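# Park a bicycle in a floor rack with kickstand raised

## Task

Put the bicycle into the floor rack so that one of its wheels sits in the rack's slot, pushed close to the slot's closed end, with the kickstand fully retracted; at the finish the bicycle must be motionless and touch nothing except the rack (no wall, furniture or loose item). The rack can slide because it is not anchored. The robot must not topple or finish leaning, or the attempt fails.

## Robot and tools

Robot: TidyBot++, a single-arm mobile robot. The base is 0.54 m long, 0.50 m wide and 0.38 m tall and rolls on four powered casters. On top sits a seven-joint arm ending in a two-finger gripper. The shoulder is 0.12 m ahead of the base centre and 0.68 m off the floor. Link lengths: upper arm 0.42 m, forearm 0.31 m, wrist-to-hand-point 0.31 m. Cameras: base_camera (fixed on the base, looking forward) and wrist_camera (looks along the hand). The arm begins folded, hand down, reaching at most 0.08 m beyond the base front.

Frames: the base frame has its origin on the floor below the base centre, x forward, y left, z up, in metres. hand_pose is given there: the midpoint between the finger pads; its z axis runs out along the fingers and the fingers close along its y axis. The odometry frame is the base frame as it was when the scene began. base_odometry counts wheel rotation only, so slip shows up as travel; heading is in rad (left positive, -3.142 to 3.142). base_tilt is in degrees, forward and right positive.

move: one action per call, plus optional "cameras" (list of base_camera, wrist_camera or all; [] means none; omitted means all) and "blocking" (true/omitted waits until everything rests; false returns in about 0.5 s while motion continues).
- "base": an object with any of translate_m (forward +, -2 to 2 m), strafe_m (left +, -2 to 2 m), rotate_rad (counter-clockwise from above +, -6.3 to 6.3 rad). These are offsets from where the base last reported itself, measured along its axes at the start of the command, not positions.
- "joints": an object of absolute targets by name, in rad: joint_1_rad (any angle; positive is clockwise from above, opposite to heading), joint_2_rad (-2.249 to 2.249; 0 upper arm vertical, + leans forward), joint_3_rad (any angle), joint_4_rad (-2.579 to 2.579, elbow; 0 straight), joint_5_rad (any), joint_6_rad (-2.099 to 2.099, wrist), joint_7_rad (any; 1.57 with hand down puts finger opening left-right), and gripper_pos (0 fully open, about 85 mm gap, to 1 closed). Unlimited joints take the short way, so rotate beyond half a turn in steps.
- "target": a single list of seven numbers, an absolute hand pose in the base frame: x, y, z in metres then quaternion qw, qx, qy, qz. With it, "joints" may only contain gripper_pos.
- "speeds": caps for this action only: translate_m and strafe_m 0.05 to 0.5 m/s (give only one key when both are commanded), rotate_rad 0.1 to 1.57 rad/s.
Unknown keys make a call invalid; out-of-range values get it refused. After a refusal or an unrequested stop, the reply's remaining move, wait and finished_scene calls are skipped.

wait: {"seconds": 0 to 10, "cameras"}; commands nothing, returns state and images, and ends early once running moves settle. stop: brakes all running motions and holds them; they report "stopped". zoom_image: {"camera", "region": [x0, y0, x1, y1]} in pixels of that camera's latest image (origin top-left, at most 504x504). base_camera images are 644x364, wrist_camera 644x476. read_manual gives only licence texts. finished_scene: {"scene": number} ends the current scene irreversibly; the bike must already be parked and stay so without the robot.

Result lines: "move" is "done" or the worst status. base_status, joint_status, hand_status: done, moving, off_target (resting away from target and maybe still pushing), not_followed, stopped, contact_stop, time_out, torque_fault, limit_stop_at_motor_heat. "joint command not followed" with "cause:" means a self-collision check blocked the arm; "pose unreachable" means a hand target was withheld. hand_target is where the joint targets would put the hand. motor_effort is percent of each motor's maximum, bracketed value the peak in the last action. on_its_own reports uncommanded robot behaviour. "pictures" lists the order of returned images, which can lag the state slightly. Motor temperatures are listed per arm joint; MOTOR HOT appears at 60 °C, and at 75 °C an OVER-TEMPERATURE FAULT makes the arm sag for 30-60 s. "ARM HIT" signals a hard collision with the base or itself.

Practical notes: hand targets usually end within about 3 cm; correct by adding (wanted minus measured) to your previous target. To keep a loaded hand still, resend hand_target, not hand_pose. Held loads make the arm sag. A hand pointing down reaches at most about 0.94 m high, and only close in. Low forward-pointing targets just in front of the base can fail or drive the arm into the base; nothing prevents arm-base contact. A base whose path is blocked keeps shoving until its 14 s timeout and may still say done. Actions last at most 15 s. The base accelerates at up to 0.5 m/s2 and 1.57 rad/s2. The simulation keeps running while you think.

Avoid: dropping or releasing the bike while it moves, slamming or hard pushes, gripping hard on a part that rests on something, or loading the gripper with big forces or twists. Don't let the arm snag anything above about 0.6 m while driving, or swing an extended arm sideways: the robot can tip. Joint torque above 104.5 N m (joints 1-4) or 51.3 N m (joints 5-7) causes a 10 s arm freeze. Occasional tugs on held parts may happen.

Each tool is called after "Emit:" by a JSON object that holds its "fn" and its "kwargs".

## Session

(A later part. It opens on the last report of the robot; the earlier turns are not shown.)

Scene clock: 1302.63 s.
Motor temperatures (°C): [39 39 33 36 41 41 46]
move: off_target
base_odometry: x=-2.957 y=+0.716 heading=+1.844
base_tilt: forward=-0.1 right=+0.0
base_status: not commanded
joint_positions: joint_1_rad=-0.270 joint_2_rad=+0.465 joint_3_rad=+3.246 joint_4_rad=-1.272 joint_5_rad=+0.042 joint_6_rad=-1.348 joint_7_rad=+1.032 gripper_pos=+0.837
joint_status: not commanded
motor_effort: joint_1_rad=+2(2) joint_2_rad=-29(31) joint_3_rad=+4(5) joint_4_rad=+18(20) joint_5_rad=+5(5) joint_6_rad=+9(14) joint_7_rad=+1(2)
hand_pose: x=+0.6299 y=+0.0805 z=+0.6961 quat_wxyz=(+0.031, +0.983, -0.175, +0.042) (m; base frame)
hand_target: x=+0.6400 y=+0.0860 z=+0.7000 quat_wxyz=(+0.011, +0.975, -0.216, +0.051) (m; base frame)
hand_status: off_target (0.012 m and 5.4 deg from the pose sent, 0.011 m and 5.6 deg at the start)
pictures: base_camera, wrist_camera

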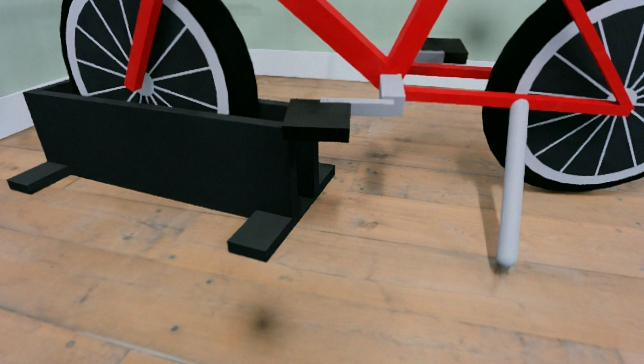

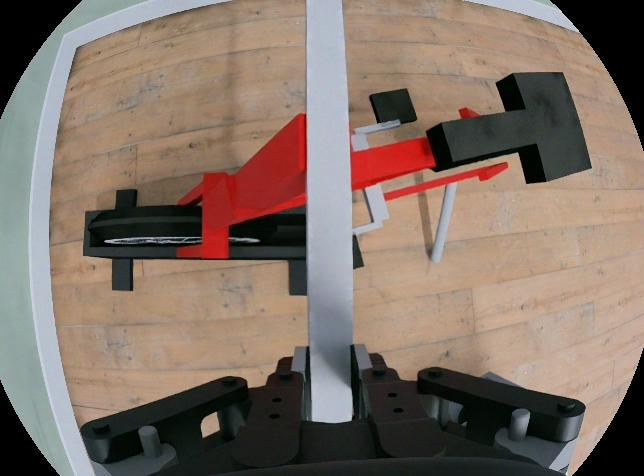

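Emit:
{"fn": "move", "kwargs": {"joints": {"gripper_pos": 0.72}}}

Scene clock: 1306.30 s.
Motor temperatures (°C): [39 39 33 36 41 41 46]
move: done
base_odometry: x=-2.957 y=+0.716 heading=+1.844
base_tilt: forward=+0.0 right=+0.0
base_status: not commanded
joint_positions: joint_1_rad=-0.263 joint_2_rad=+0.468 joint_3_rad=+3.248 joint_4_rad=-1.269 joint_5_rad=+0.042 joint_6_rad=-1.347 joint_7_rad=+1.032 gripper_pos=+0.720
joint_status: all done
motor_effort: joint_1_rad=-1(2) joint_2_rad=-32(34) joint_3_rad=+2(5) joint_4_rad=+15(20) joint_5_rad=+1(5) joint_6_rad=+1(10) joint_7_rad=+0(2)
hand_pose: x=+0.6325 y=+0.0764 z=+0.6961 quat_wxyz=(+0.031, +0.982, -0.179, +0.044) (m; base frame)
hand_target: x=+0.6400 y=+0.0860 z=+0.7000 quat_wxyz=(+0.011, +0.975, -0.216, +0.051) (m; base frame)
hand_status: not commanded
pictures: base_camera, wrist_camera

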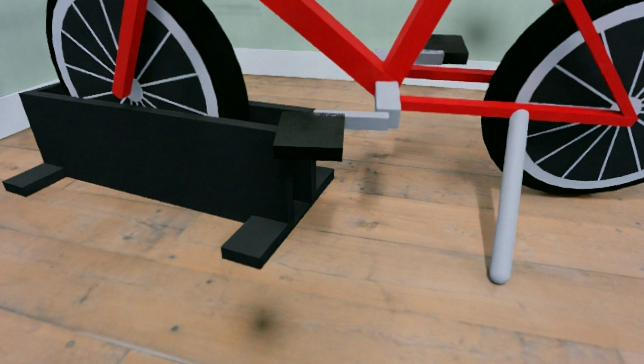

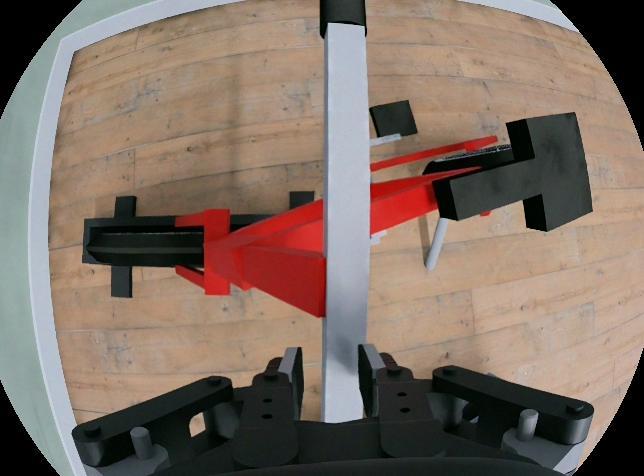

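Emit:
{"fn": "move", "kwargs": {"base": {"translate_m": -0.04}, "target": [0.645, 0.080, 0.675, 0.0112, 0.9750, -0.2161, 0.0510], "speeds": {"translate_m": 0.1}}}

Scene clock: 1318.93 s.
Motor temperatures (°C): [39 39 33 36 41 41 46]
move: off_target
base_odometry: x=-2.946 y=+0.678 heading=+1.844
base_tilt: forward=-0.1 right=+0.0
base_status: done
joint_positions: joint_1_rad=-0.266 joint_2_rad=+0.478 joint_3_rad=+3.248 joint_4_rad=-1.286 joint_5_rad=+0.039 joint_6_rad=-1.307 joint_7_rad=+1.032 gripper_pos=+0.720
joint_status: not commanded
motor_effort: joint_1_rad=+1(3) joint_2_rad=-31(34) joint_3_rad=+4(5) joint_4_rad=+14(16) joint_5_rad=+2(5) joint_6_rad=+0(4) joint_7_rad=+0(0)
hand_pose: x=+0.6382 y=+0.0797 z=+0.6861 quat_wxyz=(+0.028, +0.983, -0.177, +0.049) (m; base frame)
hand_target: x=+0.6450 y=+0.0800 z=+0.6750 quat_wxyz=(+0.011, +0.975, -0.216, +0.051) (m; base frame)
hand_status: off_target (0.013 m and 4.9 deg from the pose sent, 0.025 m and 5.0 deg at the start)
pictures: base_camera, wrist_camera

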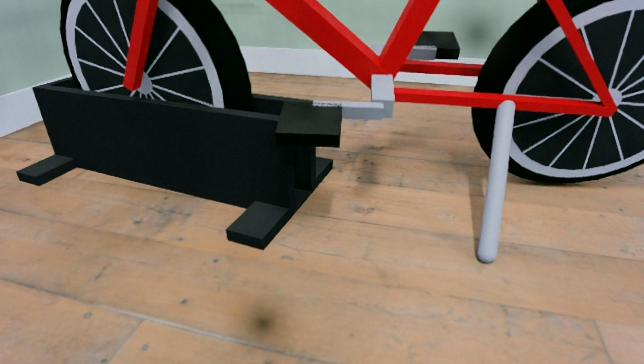

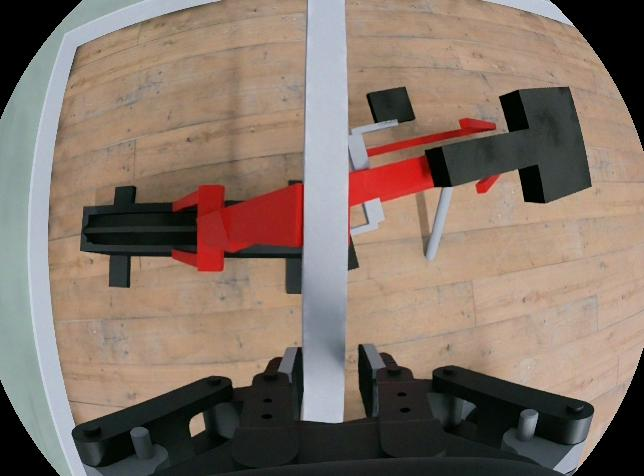

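Emit:
{"fn": "move", "kwargs": {"target": [0.650, 0.080, 0.664, 0.0112, 0.9750, -0.2161, 0.0510], "cameras": []}}

Emit:
{"fn": "move", "kwargs": {"joints": {"gripper_pos": 1.0}, "cameras": []}}

Emit:
{"fn": "move", "kwargs": {"target": [0.645, 0.080, 0.690, 0.0112, 0.9750, -0.2161, 0.0510], "base": {"translate_m": 0.06}, "speeds": {"translate_m": 0.05}}}

Scene clock: 1324.63 s.
Motor temperatures (°C): [39 39 33 36 41 41 46]
move: off_target
base_odometry: x=-2.946 y=+0.678 heading=+1.844
base_tilt: forward=-0.1 right=+0.0
base_status: not commanded
joint_positions: joint_1_rad=-0.265 joint_2_rad=+0.491 joint_3_rad=+3.249 joint_4_rad=-1.286 joint_5_rad=+0.038 joint_6_rad=-1.300 joint_7_rad=+1.032 gripper_pos=+0.720
joint_status: not commanded
motor_effort: joint_1_rad=+1(2) joint_2_rad=-31(32) joint_3_rad=+4(5) joint_4_rad=+14(15) joint_5_rad=+3(4) joint_6_rad=+0(2) joint_7_rad=+0(0)
hand_pose: x=+0.6403 y=+0.0794 z=+0.6791 quat_wxyz=(+0.030, +0.983, -0.177, +0.046) (m; base frame)
hand_target: x=+0.6500 y=+0.0800 z=+0.6640 quat_wxyz=(+0.011, +0.975, -0.216, +0.051) (m; base frame)
hand_status: off_target (0.018 m and 5.0 deg from the pose sent, 0.025 m and 4.9 deg at the start)
pictures: none
No camera images: "cameras" was empty.

Scene clock: 1325.30 s.
Motor temperatures (°C): [39 39 33 36 41 41 46]
move: off_target
base_odometry: x=-2.946 y=+0.678 heading=+1.844
base_tilt: forward=-0.1 right=+0.1
base_status: not commanded
joint_positions: joint_1_rad=-0.265 joint_2_rad=+0.490 joint_3_rad=+3.249 joint_4_rad=-1.286 joint_5_rad=+0.031 joint_6_rad=-1.296 joint_7_rad=+1.028 gripper_pos=+0.831
joint_status: gripper_pos off_target (ended at +0.831, target +1.000)
motor_effort: joint_1_rad=+1(5) joint_2_rad=-29(31) joint_3_rad=+3(7) joint_4_rad=+13(13) joint_5_rad=+4(7) joint_6_rad=+0(3) joint_7_rad=+2(3)
hand_pose: x=+0.6412 y=+0.0815 z=+0.6796 quat_wxyz=(+0.025, +0.982, -0.181, +0.047) (m; base frame)
hand_target: x=+0.6500 y=+0.0800 z=+0.6640 quat_wxyz=(+0.011, +0.975, -0.216, +0.051) (m; base frame)
hand_status: not commanded
pictures: none
No camera images: "cameras" was empty.

Scene clock: 1326.97 s.
Motor temperatures (°C): [39 39 33 36 41 41 46]
move: off_target
base_odometry: x=-2.962 y=+0.735 heading=+1.844
base_tilt: forward=+0.0 right=+0.0
base_status: done
joint_positions: joint_1_rad=-0.264 joint_2_rad=+0.461 joint_3_rad=+3.247 joint_4_rad=-1.286 joint_5_rad=+0.029 joint_6_rad=-1.334 joint_7_rad=+1.028 gripper_pos=+0.831
joint_status: not commanded
motor_effort: joint_1_rad=+2(4) joint_2_rad=-26(34) joint_3_rad=+3(6) joint_4_rad=+18(20) joint_5_rad=+4(7) joint_6_rad=+11(13) joint_7_rad=+1(2)
hand_pose: x=+0.6294 y=+0.0807 z=+0.6937 quat_wxyz=(+0.024, +0.982, -0.181, +0.042) (m; base frame)
hand_target: x=+0.6450 y=+0.0800 z=+0.6900 quat_wxyz=(+0.011, +0.975, -0.216, +0.051) (m; base frame)
hand_status: off_target (0.016 m and 4.4 deg from the pose sent, 0.011 m and 4.5 deg at the start)
pictures: base_camera, wrist_camera

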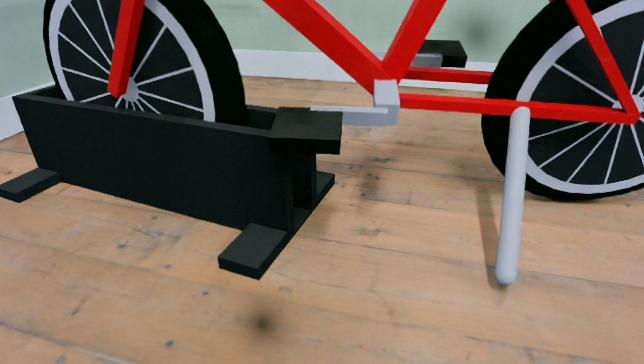

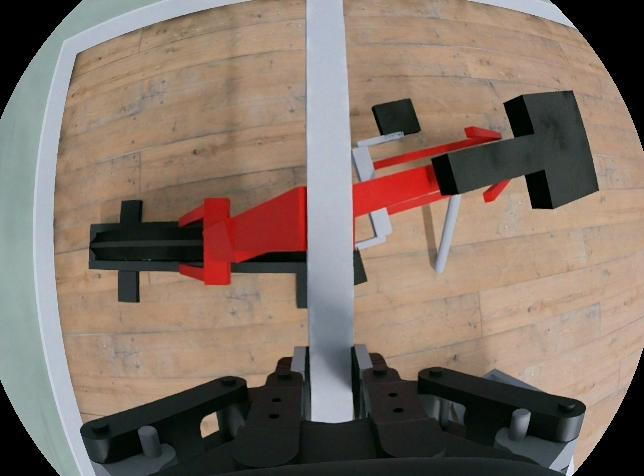

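Emit:
{"fn": "move", "kwargs": {"target": [0.645, 0.080, 0.702, 0.0112, 0.9750, -0.2161, 0.0510], "base": {"translate_m": 0.05}, "speeds": {"translate_m": 0.05}}}

Scene clock: 1331.77 s.
Motor temperatures (°C): [39 39 33 36 41 41 46]
move: off_target
base_odometry: x=-2.976 y=+0.783 heading=+1.844
base_tilt: forward=+0.0 right=+0.1
base_status: done
joint_positions: joint_1_rad=-0.258 joint_2_rad=+0.452 joint_3_rad=+3.247 joint_4_rad=-1.263 joint_5_rad=+0.029 joint_6_rad=-1.363 joint_7_rad=+1.028 gripper_pos=+0.832
joint_status: not commanded
motor_effort: joint_1_rad=+0(2) joint_2_rad=-25(34) joint_3_rad=+3(5) joint_4_rad=+17(22) joint_5_rad=+2(5) joint_6_rad=+10(13) joint_7_rad=+1(3)
hand_pose: x=+0.6288 y=+0.0779 z=+0.7054 quat_wxyz=(+0.023, +0.982, -0.185, +0.044) (m; base frame)
hand_target: x=+0.6450 y=+0.0800 z=+0.7020 quat_wxyz=(+0.011, +0.975, -0.216, +0.051) (m; base frame)
hand_status: off_target (0.017 m and 4.0 deg from the pose sent, 0.018 m and 4.4 deg at the start)
pictures: base_camera, wrist_camera

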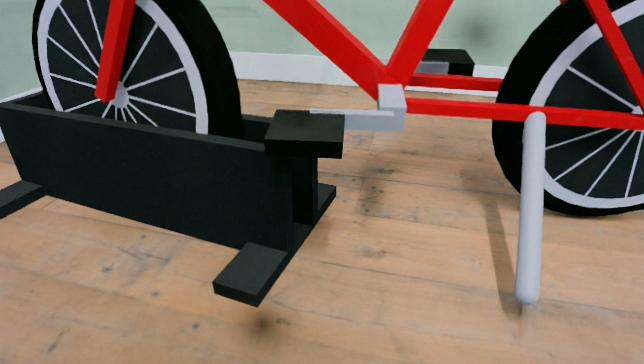

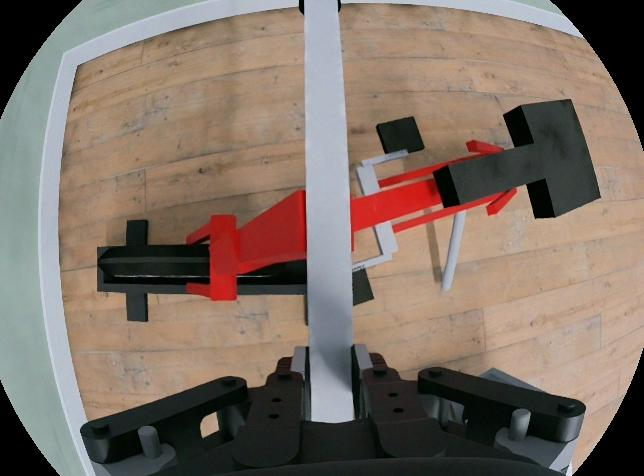

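Emit:
{"fn": "move", "kwargs": {"target": [0.645, 0.080, 0.710, 0.0112, 0.9750, -0.2161, 0.0510], "base": {"translate_m": 0.04}, "speeds": {"translate_m": 0.05}}}

Scene clock: 1336.40 s.
Motor temperatures (°C): [39 39 33 36 41 41 46]
move: off_target
base_odometry: x=-2.987 y=+0.822 heading=+1.845
base_tilt: forward=-0.1 right=+0.0
base_status: done
joint_positions: joint_1_rad=-0.258 joint_2_rad=+0.452 joint_3_rad=+3.246 joint_4_rad=-1.256 joint_5_rad=+0.027 joint_6_rad=-1.402 joint_7_rad=+1.028 gripper_pos=+0.832
joint_status: not commanded
motor_effort: joint_1_rad=+2(4) joint_2_rad=-25(31) joint_3_rad=+5(6) joint_4_rad=+19(21) joint_5_rad=+1(6) joint_6_rad=+9(15) joint_7_rad=-3(3)
hand_pose: x=+0.6193 y=+0.0767 z=+0.7073 quat_wxyz=(+0.028, +0.982, -0.186, +0.028) (m; base frame)
hand_target: x=+0.6450 y=+0.0800 z=+0.7100 quat_wxyz=(+0.011, +0.975, -0.216, +0.051) (m; base frame)
hand_status: off_target (0.026 m and 4.8 deg from the pose sent, 0.017 m and 4.0 deg at the start)
pictures: base_camera, wrist_camera

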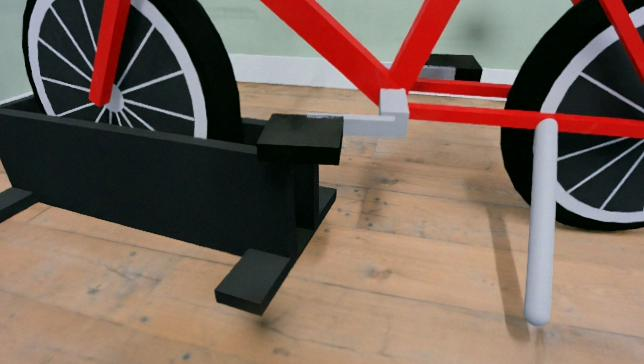

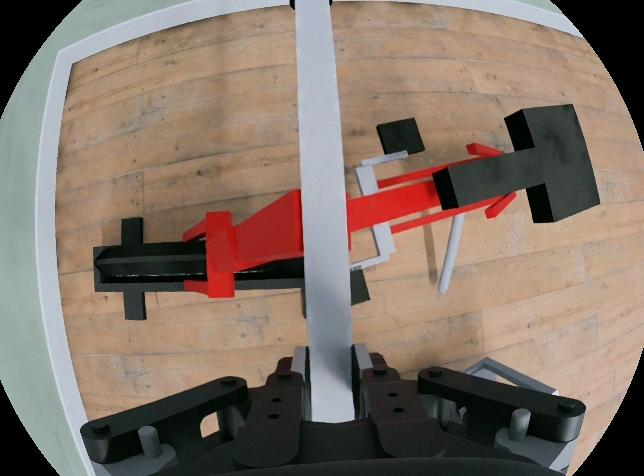

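Emit:
{"fn": "zoom_image", "kwargs": {"camera": "base_camera", "region": [480, 200, 620, 360]}}

Emit:
{"fn": "zoom_image", "kwargs": {"camera": "wrist_camera", "region": [70, 190, 310, 340]}}

Scaled by 3.150.

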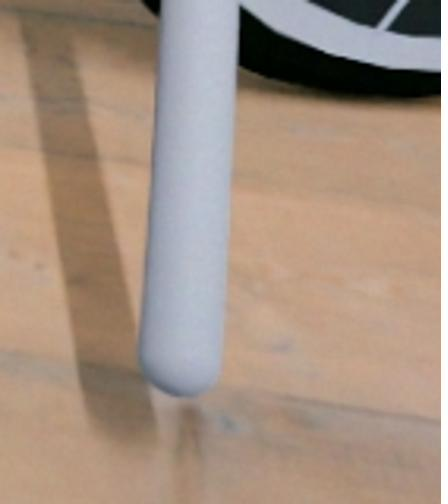

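Scaled by 2.100.

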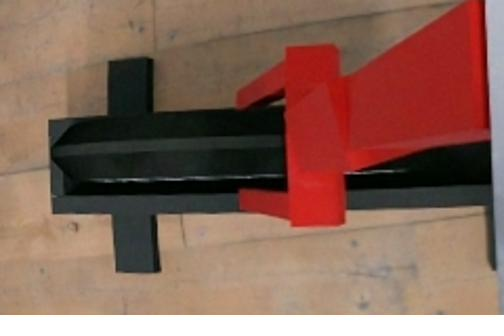

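Emit:
{"fn": "move", "kwargs": {"target": [0.636, 0.080, 0.710, 0.0112, 0.9750, -0.2161, 0.0510], "cameras": []}}

Emit:
{"fn": "move", "kwargs": {"joints": {"gripper_pos": 0.72}}}

Scene clock: 1347.43 s.
Motor temperatures (°C): [39 39 33 36 41 41 46]
move: off_target
base_odometry: x=-2.987 y=+0.822 heading=+1.845
base_tilt: forward=+0.0 right=+0.0
base_status: not commanded
joint_positions: joint_1_rad=-0.258 joint_2_rad=+0.450 joint_3_rad=+3.246 joint_4_rad=-1.259 joint_5_rad=+0.027 joint_6_rad=-1.402 joint_7_rad=+1.028 gripper_pos=+0.832
joint_status: not commanded
motor_effort: joint_1_rad=+1(3) joint_2_rad=-27(28) joint_3_rad=+3(5) joint_4_rad=+17(19) joint_5_rad=+0(2) joint_6_rad=+7(12) joint_7_rad=-3(3)
hand_pose: x=+0.6179 y=+0.0770 z=+0.7071 quat_wxyz=(+0.028, +0.982, -0.185, +0.028) (m; base frame)
hand_target: x=+0.6360 y=+0.0800 z=+0.7100 quat_wxyz=(+0.011, +0.975, -0.216, +0.051) (m; base frame)
hand_status: off_target (0.019 m and 4.9 deg from the pose sent, 0.017 m and 4.8 deg at the start)
pictures: none
No camera images: "cameras" was empty.

Scene clock: 1348.50 s.
Motor temperatures (°C): [39 39 33 36 41 41 46]
move: done
base_odometry: x=-2.987 y=+0.822 heading=+1.845
base_tilt: forward=+0.0 right=+0.1
base_status: not commanded
joint_positions: joint_1_rad=-0.251 joint_2_rad=+0.453 joint_3_rad=+3.247 joint_4_rad=-1.256 joint_5_rad=+0.027 joint_6_rad=-1.397 joint_7_rad=+1.028 gripper_pos=+0.720
joint_status: all done
motor_effort: joint_1_rad=-1(4) joint_2_rad=-32(34) joint_3_rad=+3(4) joint_4_rad=+16(19) joint_5_rad=+1(1) joint_6_rad=+1(8) joint_7_rad=+0(3)
hand_pose: x=+0.6216 y=+0.0732 z=+0.7067 quat_wxyz=(+0.028, +0.981, -0.190, +0.030) (m; base frame)
hand_target: x=+0.6360 y=+0.0800 z=+0.7100 quat_wxyz=(+0.011, +0.975, -0.216, +0.051) (m; base frame)
hand_status: not commanded
pictures: base_camera, wrist_camera

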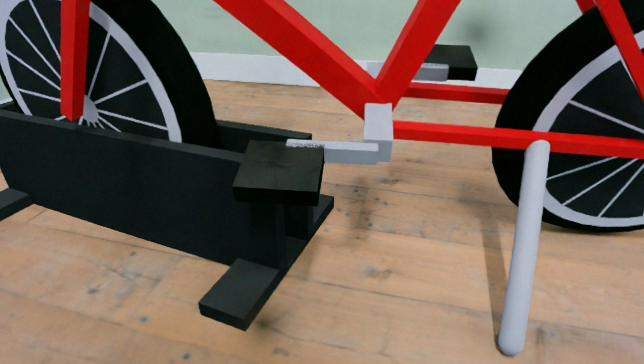

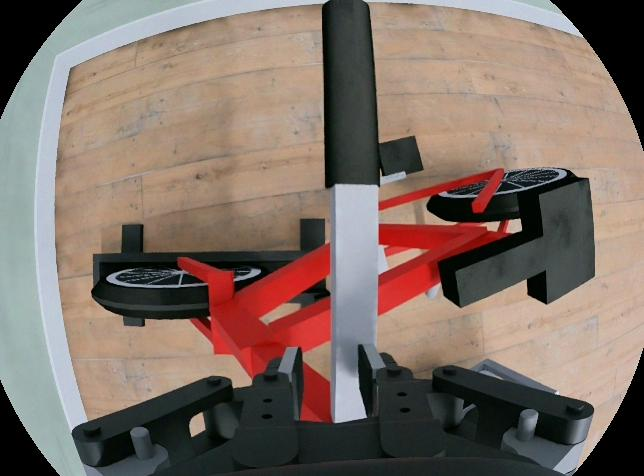

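Emit:
{"fn": "wait", "kwargs": {"seconds": 0.5}}

Scene clock: 1352.00 s.
Motor temperatures (°C): [39 39 33 36 41 41 46]
base_odometry: x=-2.987 y=+0.822 heading=+1.845
base_tilt: forward=+0.0 right=+0.0
base_status: not commanded
joint_positions: joint_1_rad=-0.251 joint_2_rad=+0.453 joint_3_rad=+3.247 joint_4_rad=-1.256 joint_5_rad=+0.027 joint_6_rad=-1.397 joint_7_rad=+1.028 gripper_pos=+0.720
joint_status: all done
motor_effort: joint_1_rad=+0(4) joint_2_rad=-31(34) joint_3_rad=+2(4) joint_4_rad=+16(19) joint_5_rad=+1(1) joint_6_rad=+1(8) joint_7_rad=+0(3)
hand_pose: x=+0.6216 y=+0.0732 z=+0.7067 quat_wxyz=(+0.028, +0.981, -0.190, +0.030) (m; base frame)
hand_target: x=+0.6360 y=+0.0800 z=+0.7100 quat_wxyz=(+0.011, +0.975, -0.216, +0.051) (m; base frame)
hand_status: not commanded
wait: 0.50 s; at rest from the start
pictures: base_camera, wrist_camera

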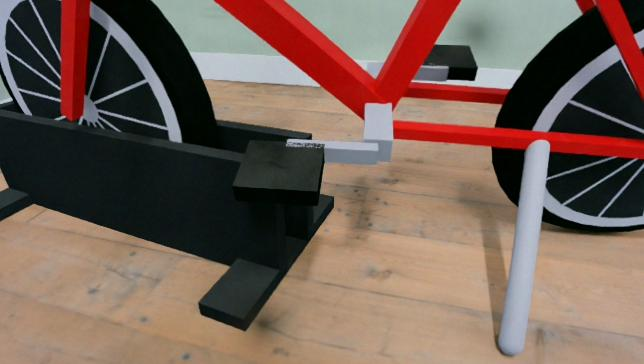

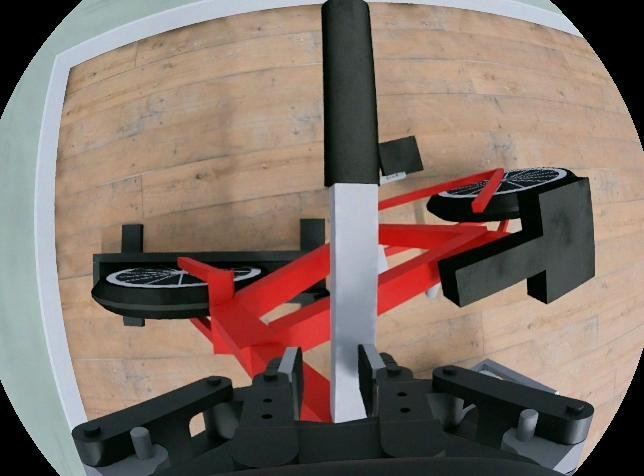

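Emit:
{"fn": "move", "kwargs": {"target": [0.640, 0.070, 0.675, 0.0112, 0.9750, -0.2161, 0.0510]}}

Scene clock: 1380.30 s.
Motor temperatures (°C): [39 39 33 36 41 41 46]
move: off_target
base_odometry: x=-2.987 y=+0.822 heading=+1.845
base_tilt: forward=-0.1 right=-0.1
base_status: not commanded
joint_positions: joint_1_rad=-0.249 joint_2_rad=+0.440 joint_3_rad=+3.247 joint_4_rad=-1.285 joint_5_rad=+0.027 joint_6_rad=-1.351 joint_7_rad=+1.028 gripper_pos=+0.720
joint_status: not commanded
motor_effort: joint_1_rad=+0(1) joint_2_rad=-22(31) joint_3_rad=+2(3) joint_4_rad=+11(15) joint_5_rad=+1(2) joint_6_rad=+4(5) joint_7_rad=+0(0)
hand_pose: x=+0.6250 y=+0.0727 z=+0.7042 quat_wxyz=(+0.022, +0.981, -0.190, +0.043) (m; base frame)
hand_target: x=+0.6400 y=+0.0700 z=+0.6750 quat_wxyz=(+0.011, +0.975, -0.216, +0.051) (m; base frame)
hand_status: off_target (0.033 m and 3.4 deg from the pose sent, 0.037 m and 4.3 deg at the start)
pictures: base_camera, wrist_camera

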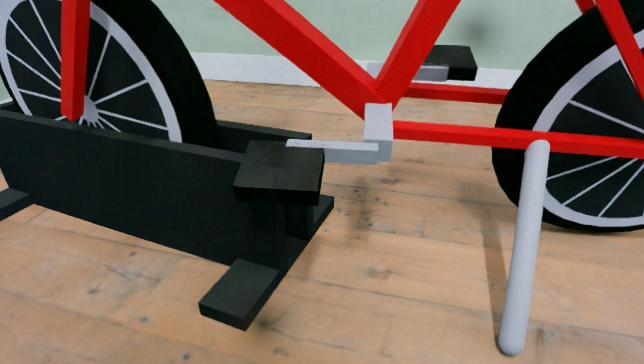

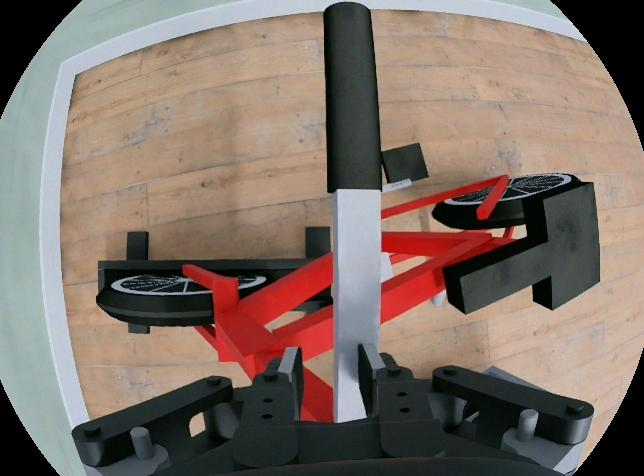

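Emit:
{"fn": "move", "kwargs": {"target": [0.640, 0.070, 0.80, 0.0112, 0.9750, -0.2161, 0.0510], "cameras": []}}

Emit:
{"fn": "move", "kwargs": {"base": {"translate_m": -0.13}, "speeds": {"translate_m": 0.15}, "joints": {"gripper_pos": 0.3}}}

Scene clock: 1386.60 s.
Motor temperatures (°C): [39 39 33 36 41 41 46]
move: off_target
base_odometry: x=-2.987 y=+0.822 heading=+1.845
base_tilt: forward=+0.0 right=+0.1
base_status: not commanded
joint_positions: joint_1_rad=-0.236 joint_2_rad=+0.471 joint_3_rad=+3.247 joint_4_rad=-0.968 joint_5_rad=+0.027 joint_6_rad=-1.570 joint_7_rad=+1.028 gripper_pos=+0.720
joint_status: not commanded
motor_effort: joint_1_rad=-1(1) joint_2_rad=-33(35) joint_3_rad=+1(3) joint_4_rad=+15(17) joint_5_rad=+1(1) joint_6_rad=+1(5) joint_7_rad=+0(0)
hand_pose: x=+0.6582 y=+0.0752 z=+0.7904 quat_wxyz=(+0.013, +0.977, -0.198, +0.076) (m; base frame)
hand_target: x=+0.6400 y=+0.0700 z=+0.8000 quat_wxyz=(+0.011, +0.975, -0.216, +0.051) (m; base frame)
hand_status: off_target (0.021 m and 3.5 deg from the pose sent, 0.097 m and 3.4 deg at the start)
pictures: none
No camera images: "cameras" was empty.

Scene clock: 1388.13 s.
Motor temperatures (°C): [39 39 33 36 41 41 46]
move: done
base_odometry: x=-2.952 y=+0.696 heading=+1.845
base_tilt: forward=+0.0 right=+0.0
base_status: done
joint_positions: joint_1_rad=-0.232 joint_2_rad=+0.470 joint_3_rad=+3.247 joint_4_rad=-0.967 joint_5_rad=+0.027 joint_6_rad=-1.578 joint_7_rad=+1.028 gripper_pos=+0.300
joint_status: all done
motor_effort: joint_1_rad=-1(2) joint_2_rad=-33(36) joint_3_rad=+2(3) joint_4_rad=+16(17) joint_5_rad=+1(1) joint_6_rad=+2(3) joint_7_rad=+0(0)
hand_pose: x=+0.6562 y=+0.0729 z=+0.7907 quat_wxyz=(+0.014, +0.977, -0.200, +0.073) (m; base frame)
hand_target: x=+0.6400 y=+0.0700 z=+0.8000 quat_wxyz=(+0.011, +0.975, -0.216, +0.051) (m; base frame)
hand_status: not commanded
pictures: base_camera, wrist_camera

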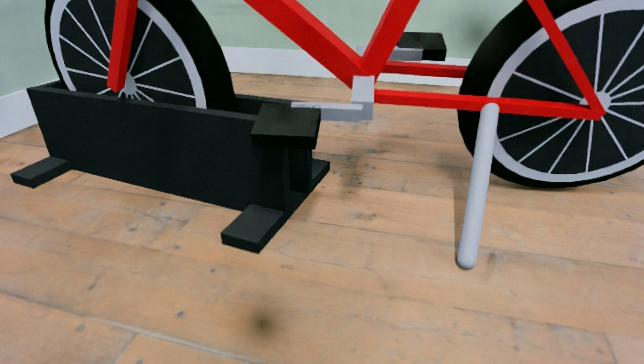

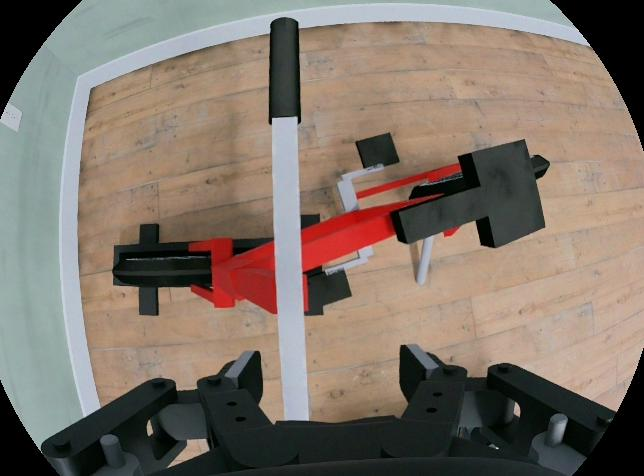

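Emit:
{"fn": "move", "kwargs": {"target": [0.640, 0.082, 0.72, 0.0122, 0.9786, -0.1989, 0.0510], "base": {"strafe_m": 0.012}}}

Scene clock: 1392.83 s.
Motor temperatures (°C): [39 39 33 36 41 41 46]
move: off_target
base_odometry: x=-2.963 y=+0.693 heading=+1.845
base_tilt: forward=+0.0 right=+0.0
base_status: done
joint_positions: joint_1_rad=-0.238 joint_2_rad=+0.470 joint_3_rad=+3.247 joint_4_rad=-1.176 joint_5_rad=+0.027 joint_6_rad=-1.469 joint_7_rad=+1.028 gripper_pos=+0.300
joint_status: not commanded
motor_effort: joint_1_rad=-1(4) joint_2_rad=-32(34) joint_3_rad=+2(4) joint_4_rad=+15(16) joint_5_rad=+1(1) joint_6_rad=+0(2) joint_7_rad=+0(0)
hand_pose: x=+0.6278 y=+0.0688 z=+0.7229 quat_wxyz=(+0.030, +0.980, -0.197, +0.026) (m; base frame)
hand_target: x=+0.6400 y=+0.0820 z=+0.7200 quat_wxyz=(+0.012, +0.979, -0.199, +0.051) (m; base frame)
hand_status: off_target (0.018 m and 3.5 deg from the pose sent, 0.073 m and 2.5 deg at the start)
pictures: base_camera, wrist_camera

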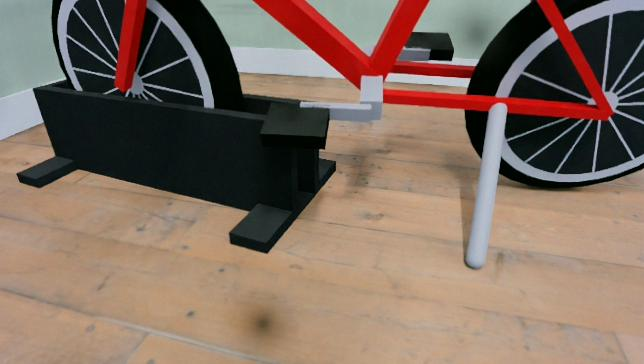

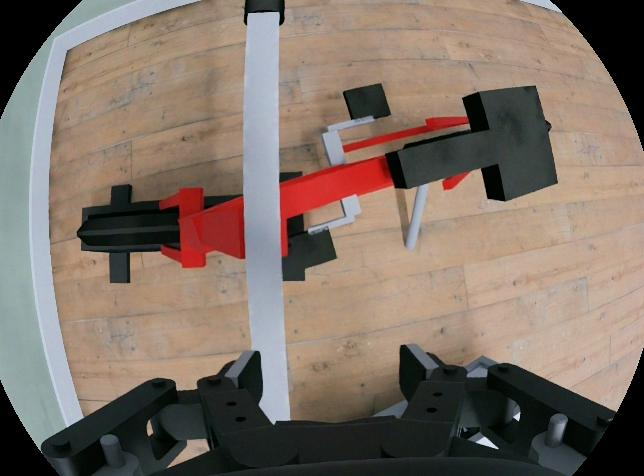

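Emit:
{"fn": "move", "kwargs": {"base": {"strafe_m": 0.03}, "cameras": []}}

Emit:
{"fn": "move", "kwargs": {"target": [0.652, 0.082, 0.672, 0.0130, 0.9816, -0.1816, 0.0508]}}

Scene clock: 1401.10 s.
Motor temperatures (°C): [39 39 33 36 41 41 46]
move: done
base_odometry: x=-2.992 y=+0.685 heading=+1.845
base_tilt: forward=-0.1 right=+0.0
base_status: done
joint_positions: joint_1_rad=-0.253 joint_2_rad=+0.470 joint_3_rad=+3.246 joint_4_rad=-1.176 joint_5_rad=+0.027 joint_6_rad=-1.468 joint_7_rad=+1.028 gripper_pos=+0.300
joint_status: not commanded
motor_effort: joint_1_rad=-1(4) joint_2_rad=-32(33) joint_3_rad=+2(4) joint_4_rad=+15(16) joint_5_rad=+1(2) joint_6_rad=+0(2) joint_7_rad=+0(0)
hand_pose: x=+0.6268 y=+0.0765 z=+0.7229 quat_wxyz=(+0.030, +0.981, -0.189, +0.026) (m; base frame)
hand_target: x=+0.6400 y=+0.0820 z=+0.7200 quat_wxyz=(+0.012, +0.979, -0.199, +0.051) (m; base frame)
hand_status: not commanded
pictures: none
No camera images: "cameras" was empty.

Scene clock: 1402.23 s.
Motor temperatures (°C): [39 39 33 36 41 41 46]
move: off_target
base_odometry: x=-2.992 y=+0.685 heading=+1.845
base_tilt: forward=+0.0 right=+0.0
base_status: not commanded
joint_positions: joint_1_rad=-0.253 joint_2_rad=+0.506 joint_3_rad=+3.246 joint_4_rad=-1.255 joint_5_rad=+0.027 joint_6_rad=-1.345 joint_7_rad=+1.028 gripper_pos=+0.300
joint_status: not commanded
motor_effort: joint_1_rad=+0(1) joint_2_rad=-33(35) joint_3_rad=+2(3) joint_4_rad=+15(17) joint_5_rad=+1(1) joint_6_rad=+1(2) joint_7_rad=+0(0)
hand_pose: x=+0.6382 y=+0.0773 z=+0.6804 quat_wxyz=(+0.030, +0.982, -0.187, +0.031) (m; base frame)
hand_target: x=+0.6520 y=+0.0820 z=+0.6720 quat_wxyz=(+0.013, +0.982, -0.182, +0.051) (m; base frame)
hand_status: off_target (0.017 m and 3.0 deg from the pose sent, 0.057 m and 3.5 deg at the start)
pictures: base_camera, wrist_camera

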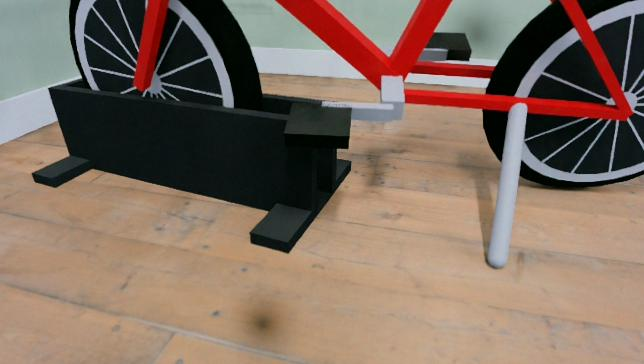

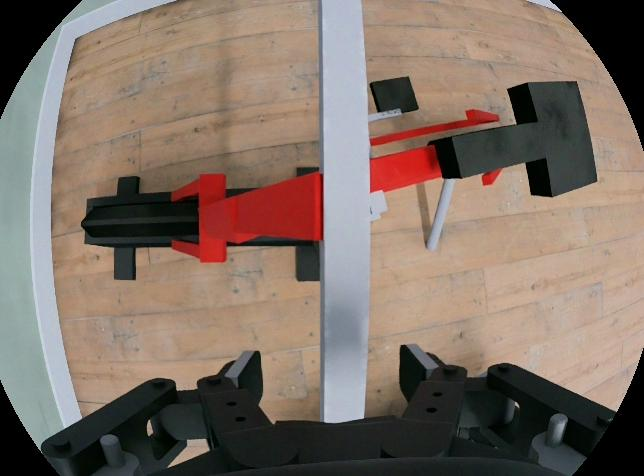

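Emit:
{"fn": "move", "kwargs": {"target": [0.652, 0.080, 0.664, 0.0130, 0.9816, -0.1816, 0.0508], "cameras": []}}

Emit:
{"fn": "move", "kwargs": {"joints": {"gripper_pos": 1.0}}}

Scene clock: 1405.70 s.
Motor temperatures (°C): [39 39 33 36 41 41 46]
move: off_target
base_odometry: x=-2.992 y=+0.685 heading=+1.845
base_tilt: forward=-0.1 right=+0.0
base_status: not commanded
joint_positions: joint_1_rad=-0.253 joint_2_rad=+0.507 joint_3_rad=+3.246 joint_4_rad=-1.275 joint_5_rad=+0.027 joint_6_rad=-1.318 joint_7_rad=+1.028 gripper_pos=+0.300
joint_status: not commanded
motor_effort: joint_1_rad=-1(1) joint_2_rad=-33(34) joint_3_rad=+2(3) joint_4_rad=+16(16) joint_5_rad=+1(1) joint_6_rad=+0(2) joint_7_rad=+0(0)
hand_pose: x=+0.6390 y=+0.0772 z=+0.6740 quat_wxyz=(+0.029, +0.982, -0.186, +0.034) (m; base frame)
hand_target: x=+0.6520 y=+0.0800 z=+0.6640 quat_wxyz=(+0.013, +0.982, -0.182, +0.051) (m; base frame)
hand_status: off_target (0.017 m and 2.7 deg from the pose sent, 0.022 m and 3.0 deg at the start)
pictures: none
No camera images: "cameras" was empty.

Scene clock: 1406.63 s.
Motor temperatures (°C): [39 39 33 36 41 41 46]
move: off_target
base_odometry: x=-2.992 y=+0.685 heading=+1.845
base_tilt: forward=-0.1 right=+0.0
base_status: not commanded
joint_positions: joint_1_rad=-0.243 joint_2_rad=+0.504 joint_3_rad=+3.251 joint_4_rad=-1.279 joint_5_rad=+0.024 joint_6_rad=-1.318 joint_7_rad=+1.028 gripper_pos=+0.823
joint_status: gripper_pos off_target (ended at +0.823, target +1.000)
motor_effort: joint_1_rad=-2(6) joint_2_rad=-30(33) joint_3_rad=+2(5) joint_4_rad=+15(17) joint_5_rad=+2(8) joint_6_rad=+2(6) joint_7_rad=+1(1)
hand_pose: x=+0.6388 y=+0.0706 z=+0.6742 quat_wxyz=(+0.028, +0.980, -0.194, +0.033) (m; base frame)
hand_target: x=+0.6520 y=+0.0800 z=+0.6640 quat_wxyz=(+0.013, +0.982, -0.182, +0.051) (m; base frame)
hand_status: not commanded
pictures: base_camera, wrist_camera

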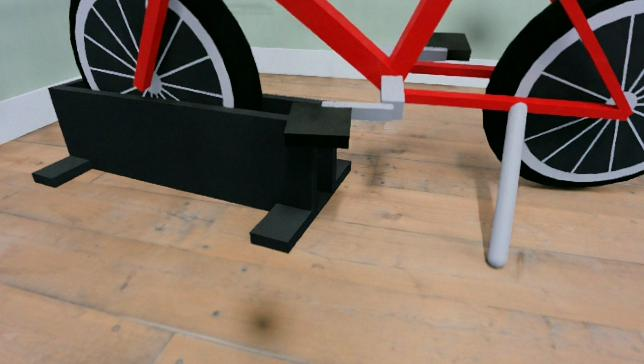

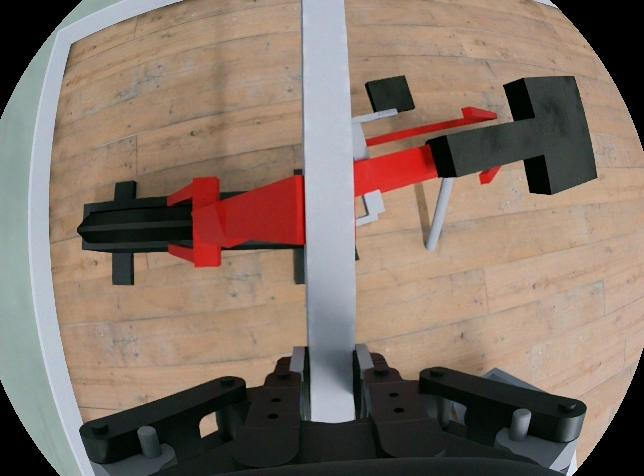

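Emit:
{"fn": "move", "kwargs": {"target": [0.650, 0.075, 0.682, 0.0130, 0.9816, -0.1816, 0.0508], "base": {"translate_m": 0.045}, "speeds": {"translate_m": 0.06}, "cameras": []}}

Emit:
{"fn": "move", "kwargs": {"target": [0.648, 0.064, 0.685, 0.0160, 0.9901, -0.1218, 0.0500], "cameras": []}}

Emit:
{"fn": "move", "kwargs": {"target": [0.645, 0.053, 0.688, 0.0186, 0.9962, -0.0697, 0.0488]}}

Scene clock: 1415.77 s.
Motor temperatures (°C): [39 39 33 36 41 41 46]
move: off_target
base_odometry: x=-3.004 y=+0.728 heading=+1.845
base_tilt: forward=-0.1 right=+0.0
base_status: done
joint_positions: joint_1_rad=-0.243 joint_2_rad=+0.482 joint_3_rad=+3.244 joint_4_rad=-1.280 joint_5_rad=+0.023 joint_6_rad=-1.337 joint_7_rad=+1.028 gripper_pos=+0.823
joint_status: not commanded
motor_effort: joint_1_rad=+1(3) joint_2_rad=-29(32) joint_3_rad=+4(5) joint_4_rad=+20(21) joint_5_rad=+5(6) joint_6_rad=+10(12) joint_7_rad=+1(1)
hand_pose: x=+0.6316 y=+0.0732 z=+0.6847 quat_wxyz=(+0.026, +0.981, -0.191, +0.033) (m; base frame)
hand_target: x=+0.6500 y=+0.0750 z=+0.6820 quat_wxyz=(+0.013, +0.982, -0.182, +0.051) (m; base frame)
hand_status: off_target (0.019 m and 2.8 deg from the pose sent, 0.014 m and 3.0 deg at the start)
pictures: none
No camera images: "cameras" was empty.

Scene clock: 1416.43 s.
Motor temperatures (°C): [39 39 33 36 41 41 46]
move: off_target
base_odometry: x=-3.004 y=+0.728 heading=+1.845
base_tilt: forward=-0.1 right=+0.0
base_status: not commanded
joint_positions: joint_1_rad=-0.211 joint_2_rad=+0.484 joint_3_rad=+3.228 joint_4_rad=-1.280 joint_5_rad=+0.023 joint_6_rad=-1.337 joint_7_rad=+1.110 gripper_pos=+0.823
joint_status: not commanded
motor_effort: joint_1_rad=+2(4) joint_2_rad=-28(34) joint_3_rad=+4(5) joint_4_rad=+17(20) joint_5_rad=+5(6) joint_6_rad=+6(11) joint_7_rad=+3(5)
hand_pose: x=+0.6326 y=+0.0641 z=+0.6833 quat_wxyz=(+0.024, +0.987, -0.159, +0.029) (m; base frame)
hand_target: x=+0.6480 y=+0.0640 z=+0.6850 quat_wxyz=(+0.016, +0.991, -0.122, +0.050) (m; base frame)
hand_status: off_target (0.015 m and 5.0 deg from the pose sent, 0.019 m and 8.3 deg at the start)
pictures: none
No camera images: "cameras" was empty.

Scene clock: 1417.37 s.
Motor temperatures (°C): [39 39 33 36 41 41 46]
move: off_target
base_odometry: x=-3.004 y=+0.728 heading=+1.845
base_tilt: forward=+0.0 right=+0.0
base_status: not commanded
joint_positions: joint_1_rad=-0.179 joint_2_rad=+0.484 joint_3_rad=+3.210 joint_4_rad=-1.281 joint_5_rad=+0.023 joint_6_rad=-1.337 joint_7_rad=+1.202 gripper_pos=+0.823
joint_status: not commanded
motor_effort: joint_1_rad=+0(2) joint_2_rad=-32(34) joint_3_rad=+3(5) joint_4_rad=+17(20) joint_5_rad=+5(7) joint_6_rad=+0(7) joint_7_rad=+5(7)
hand_pose: x=+0.6334 y=+0.0555 z=+0.6831 quat_wxyz=(+0.022, +0.992, -0.122, +0.027) (m; base frame)
hand_target: x=+0.6450 y=+0.0530 z=+0.6880 quat_wxyz=(+0.019, +0.996, -0.070, +0.049) (m; base frame)
hand_status: off_target (0.013 m and 6.6 deg from the pose sent, 0.017 m and 10.6 deg at the start)
pictures: base_camera, wrist_camera

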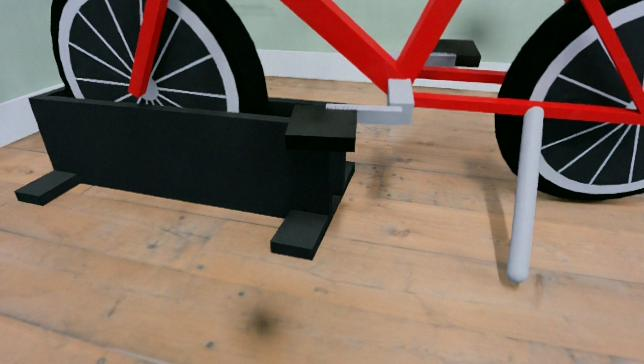

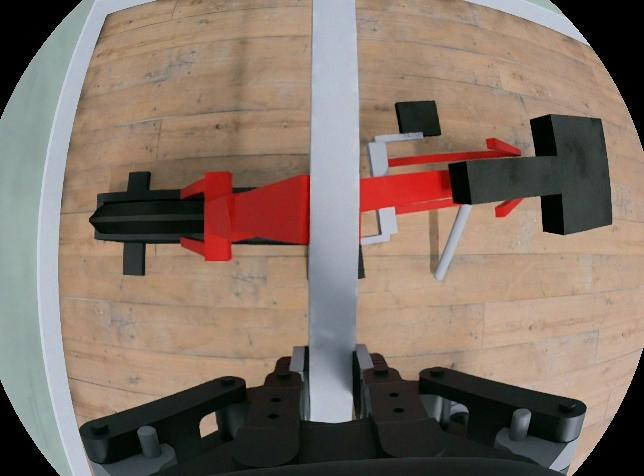

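Emit:
{"fn": "move", "kwargs": {"target": [0.648, 0.045, 0.692, 0.0206, 0.9981, -0.0262, 0.0480], "base": {"translate_m": 0.02}, "speeds": {"translate_m": 0.06}}}

Emit:
{"fn": "zoom_image", "kwargs": {"camera": "base_camera", "region": [460, 200, 600, 320]}}

Scene clock: 1421.33 s.
Motor temperatures (°C): [39 39 33 36 41 41 46]
move: off_target
base_odometry: x=-3.010 y=+0.747 heading=+1.845
base_tilt: forward=-0.1 right=+0.0
base_status: done
joint_positions: joint_1_rad=-0.147 joint_2_rad=+0.477 joint_3_rad=+3.200 joint_4_rad=-1.277 joint_5_rad=+0.023 joint_6_rad=-1.337 joint_7_rad=+1.304 gripper_pos=+0.823
joint_status: not commanded
motor_effort: joint_1_rad=-1(2) joint_2_rad=-29(35) joint_3_rad=+1(4) joint_4_rad=+15(19) joint_5_rad=+3(6) joint_6_rad=+4(6) joint_7_rad=+4(7)
hand_pose: x=+0.6358 y=+0.0436 z=+0.6877 quat_wxyz=(+0.020, +0.996, -0.083, +0.030) (m; base frame)
hand_target: x=+0.6480 y=+0.0450 z=+0.6920 quat_wxyz=(+0.021, +0.998, -0.026, +0.048) (m; base frame)
hand_status: off_target (0.013 m and 6.8 deg from the pose sent, 0.020 m and 11.3 deg at the start)
pictures: base_camera, wrist_camera

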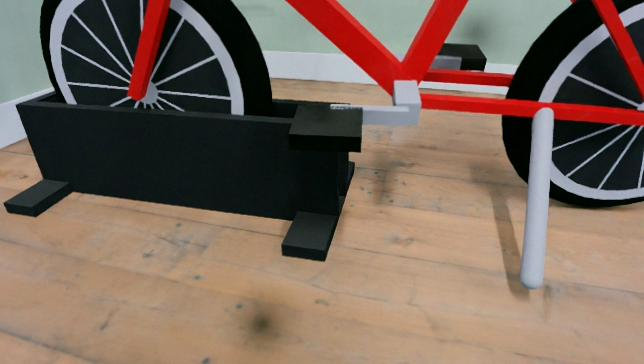

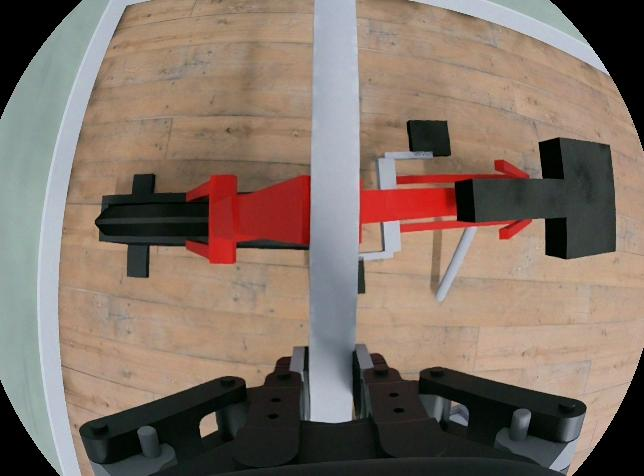

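Scaled by 3.600.

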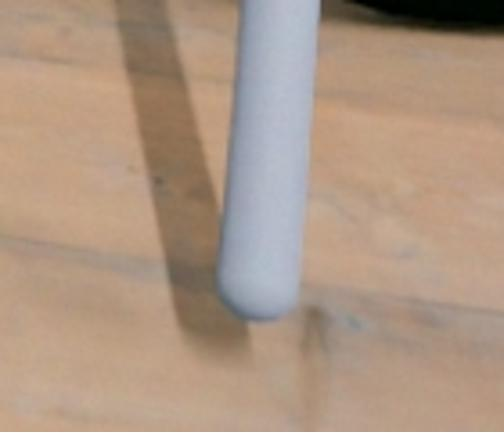

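Emit:
{"fn": "move", "kwargs": {}}

Scene clock: 1440.93 s.
Motor temperatures (°C): [39 39 33 36 41 41 46]
base_odometry: x=-3.010 y=+0.747 heading=+1.845
base_tilt: forward=+0.0 right=+0.0
base_status: done
joint_positions: joint_1_rad=-0.146 joint_2_rad=+0.477 joint_3_rad=+3.200 joint_4_rad=-1.277 joint_5_rad=+0.023 joint_6_rad=-1.337 joint_7_rad=+1.304 gripper_pos=+0.823
joint_status: not commanded
motor_effort: joint_1_rad=+0(2) joint_2_rad=-31(35) joint_3_rad=+2(4) joint_4_rad=+16(19) joint_5_rad=+4(6) joint_6_rad=+3(6) joint_7_rad=+4(7)
hand_pose: x=+0.6358 y=+0.0435 z=+0.6878 quat_wxyz=(+0.020, +0.996, -0.083, +0.030) (m; base frame)
hand_target: x=+0.6480 y=+0.0450 z=+0.6920 quat_wxyz=(+0.021, +0.998, -0.026, +0.048) (m; base frame)
hand_status: off_target (0.013 m and 6.8 deg from the pose sent, 0.020 m and 11.3 deg at the start)
pictures: base_camera, wrist_camera

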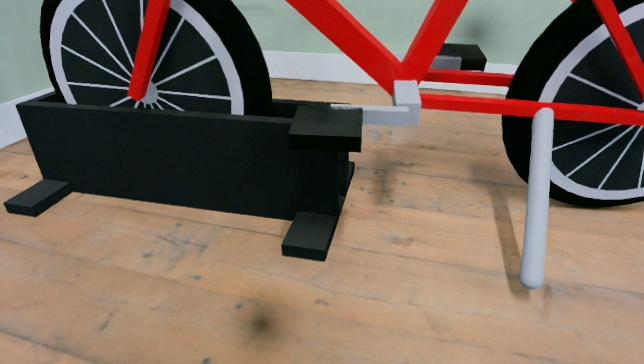

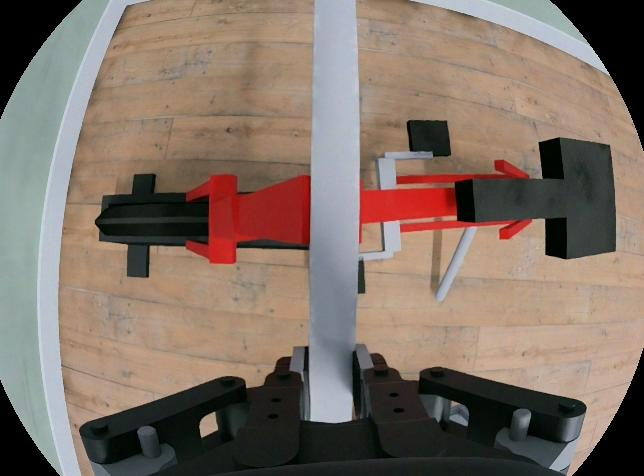

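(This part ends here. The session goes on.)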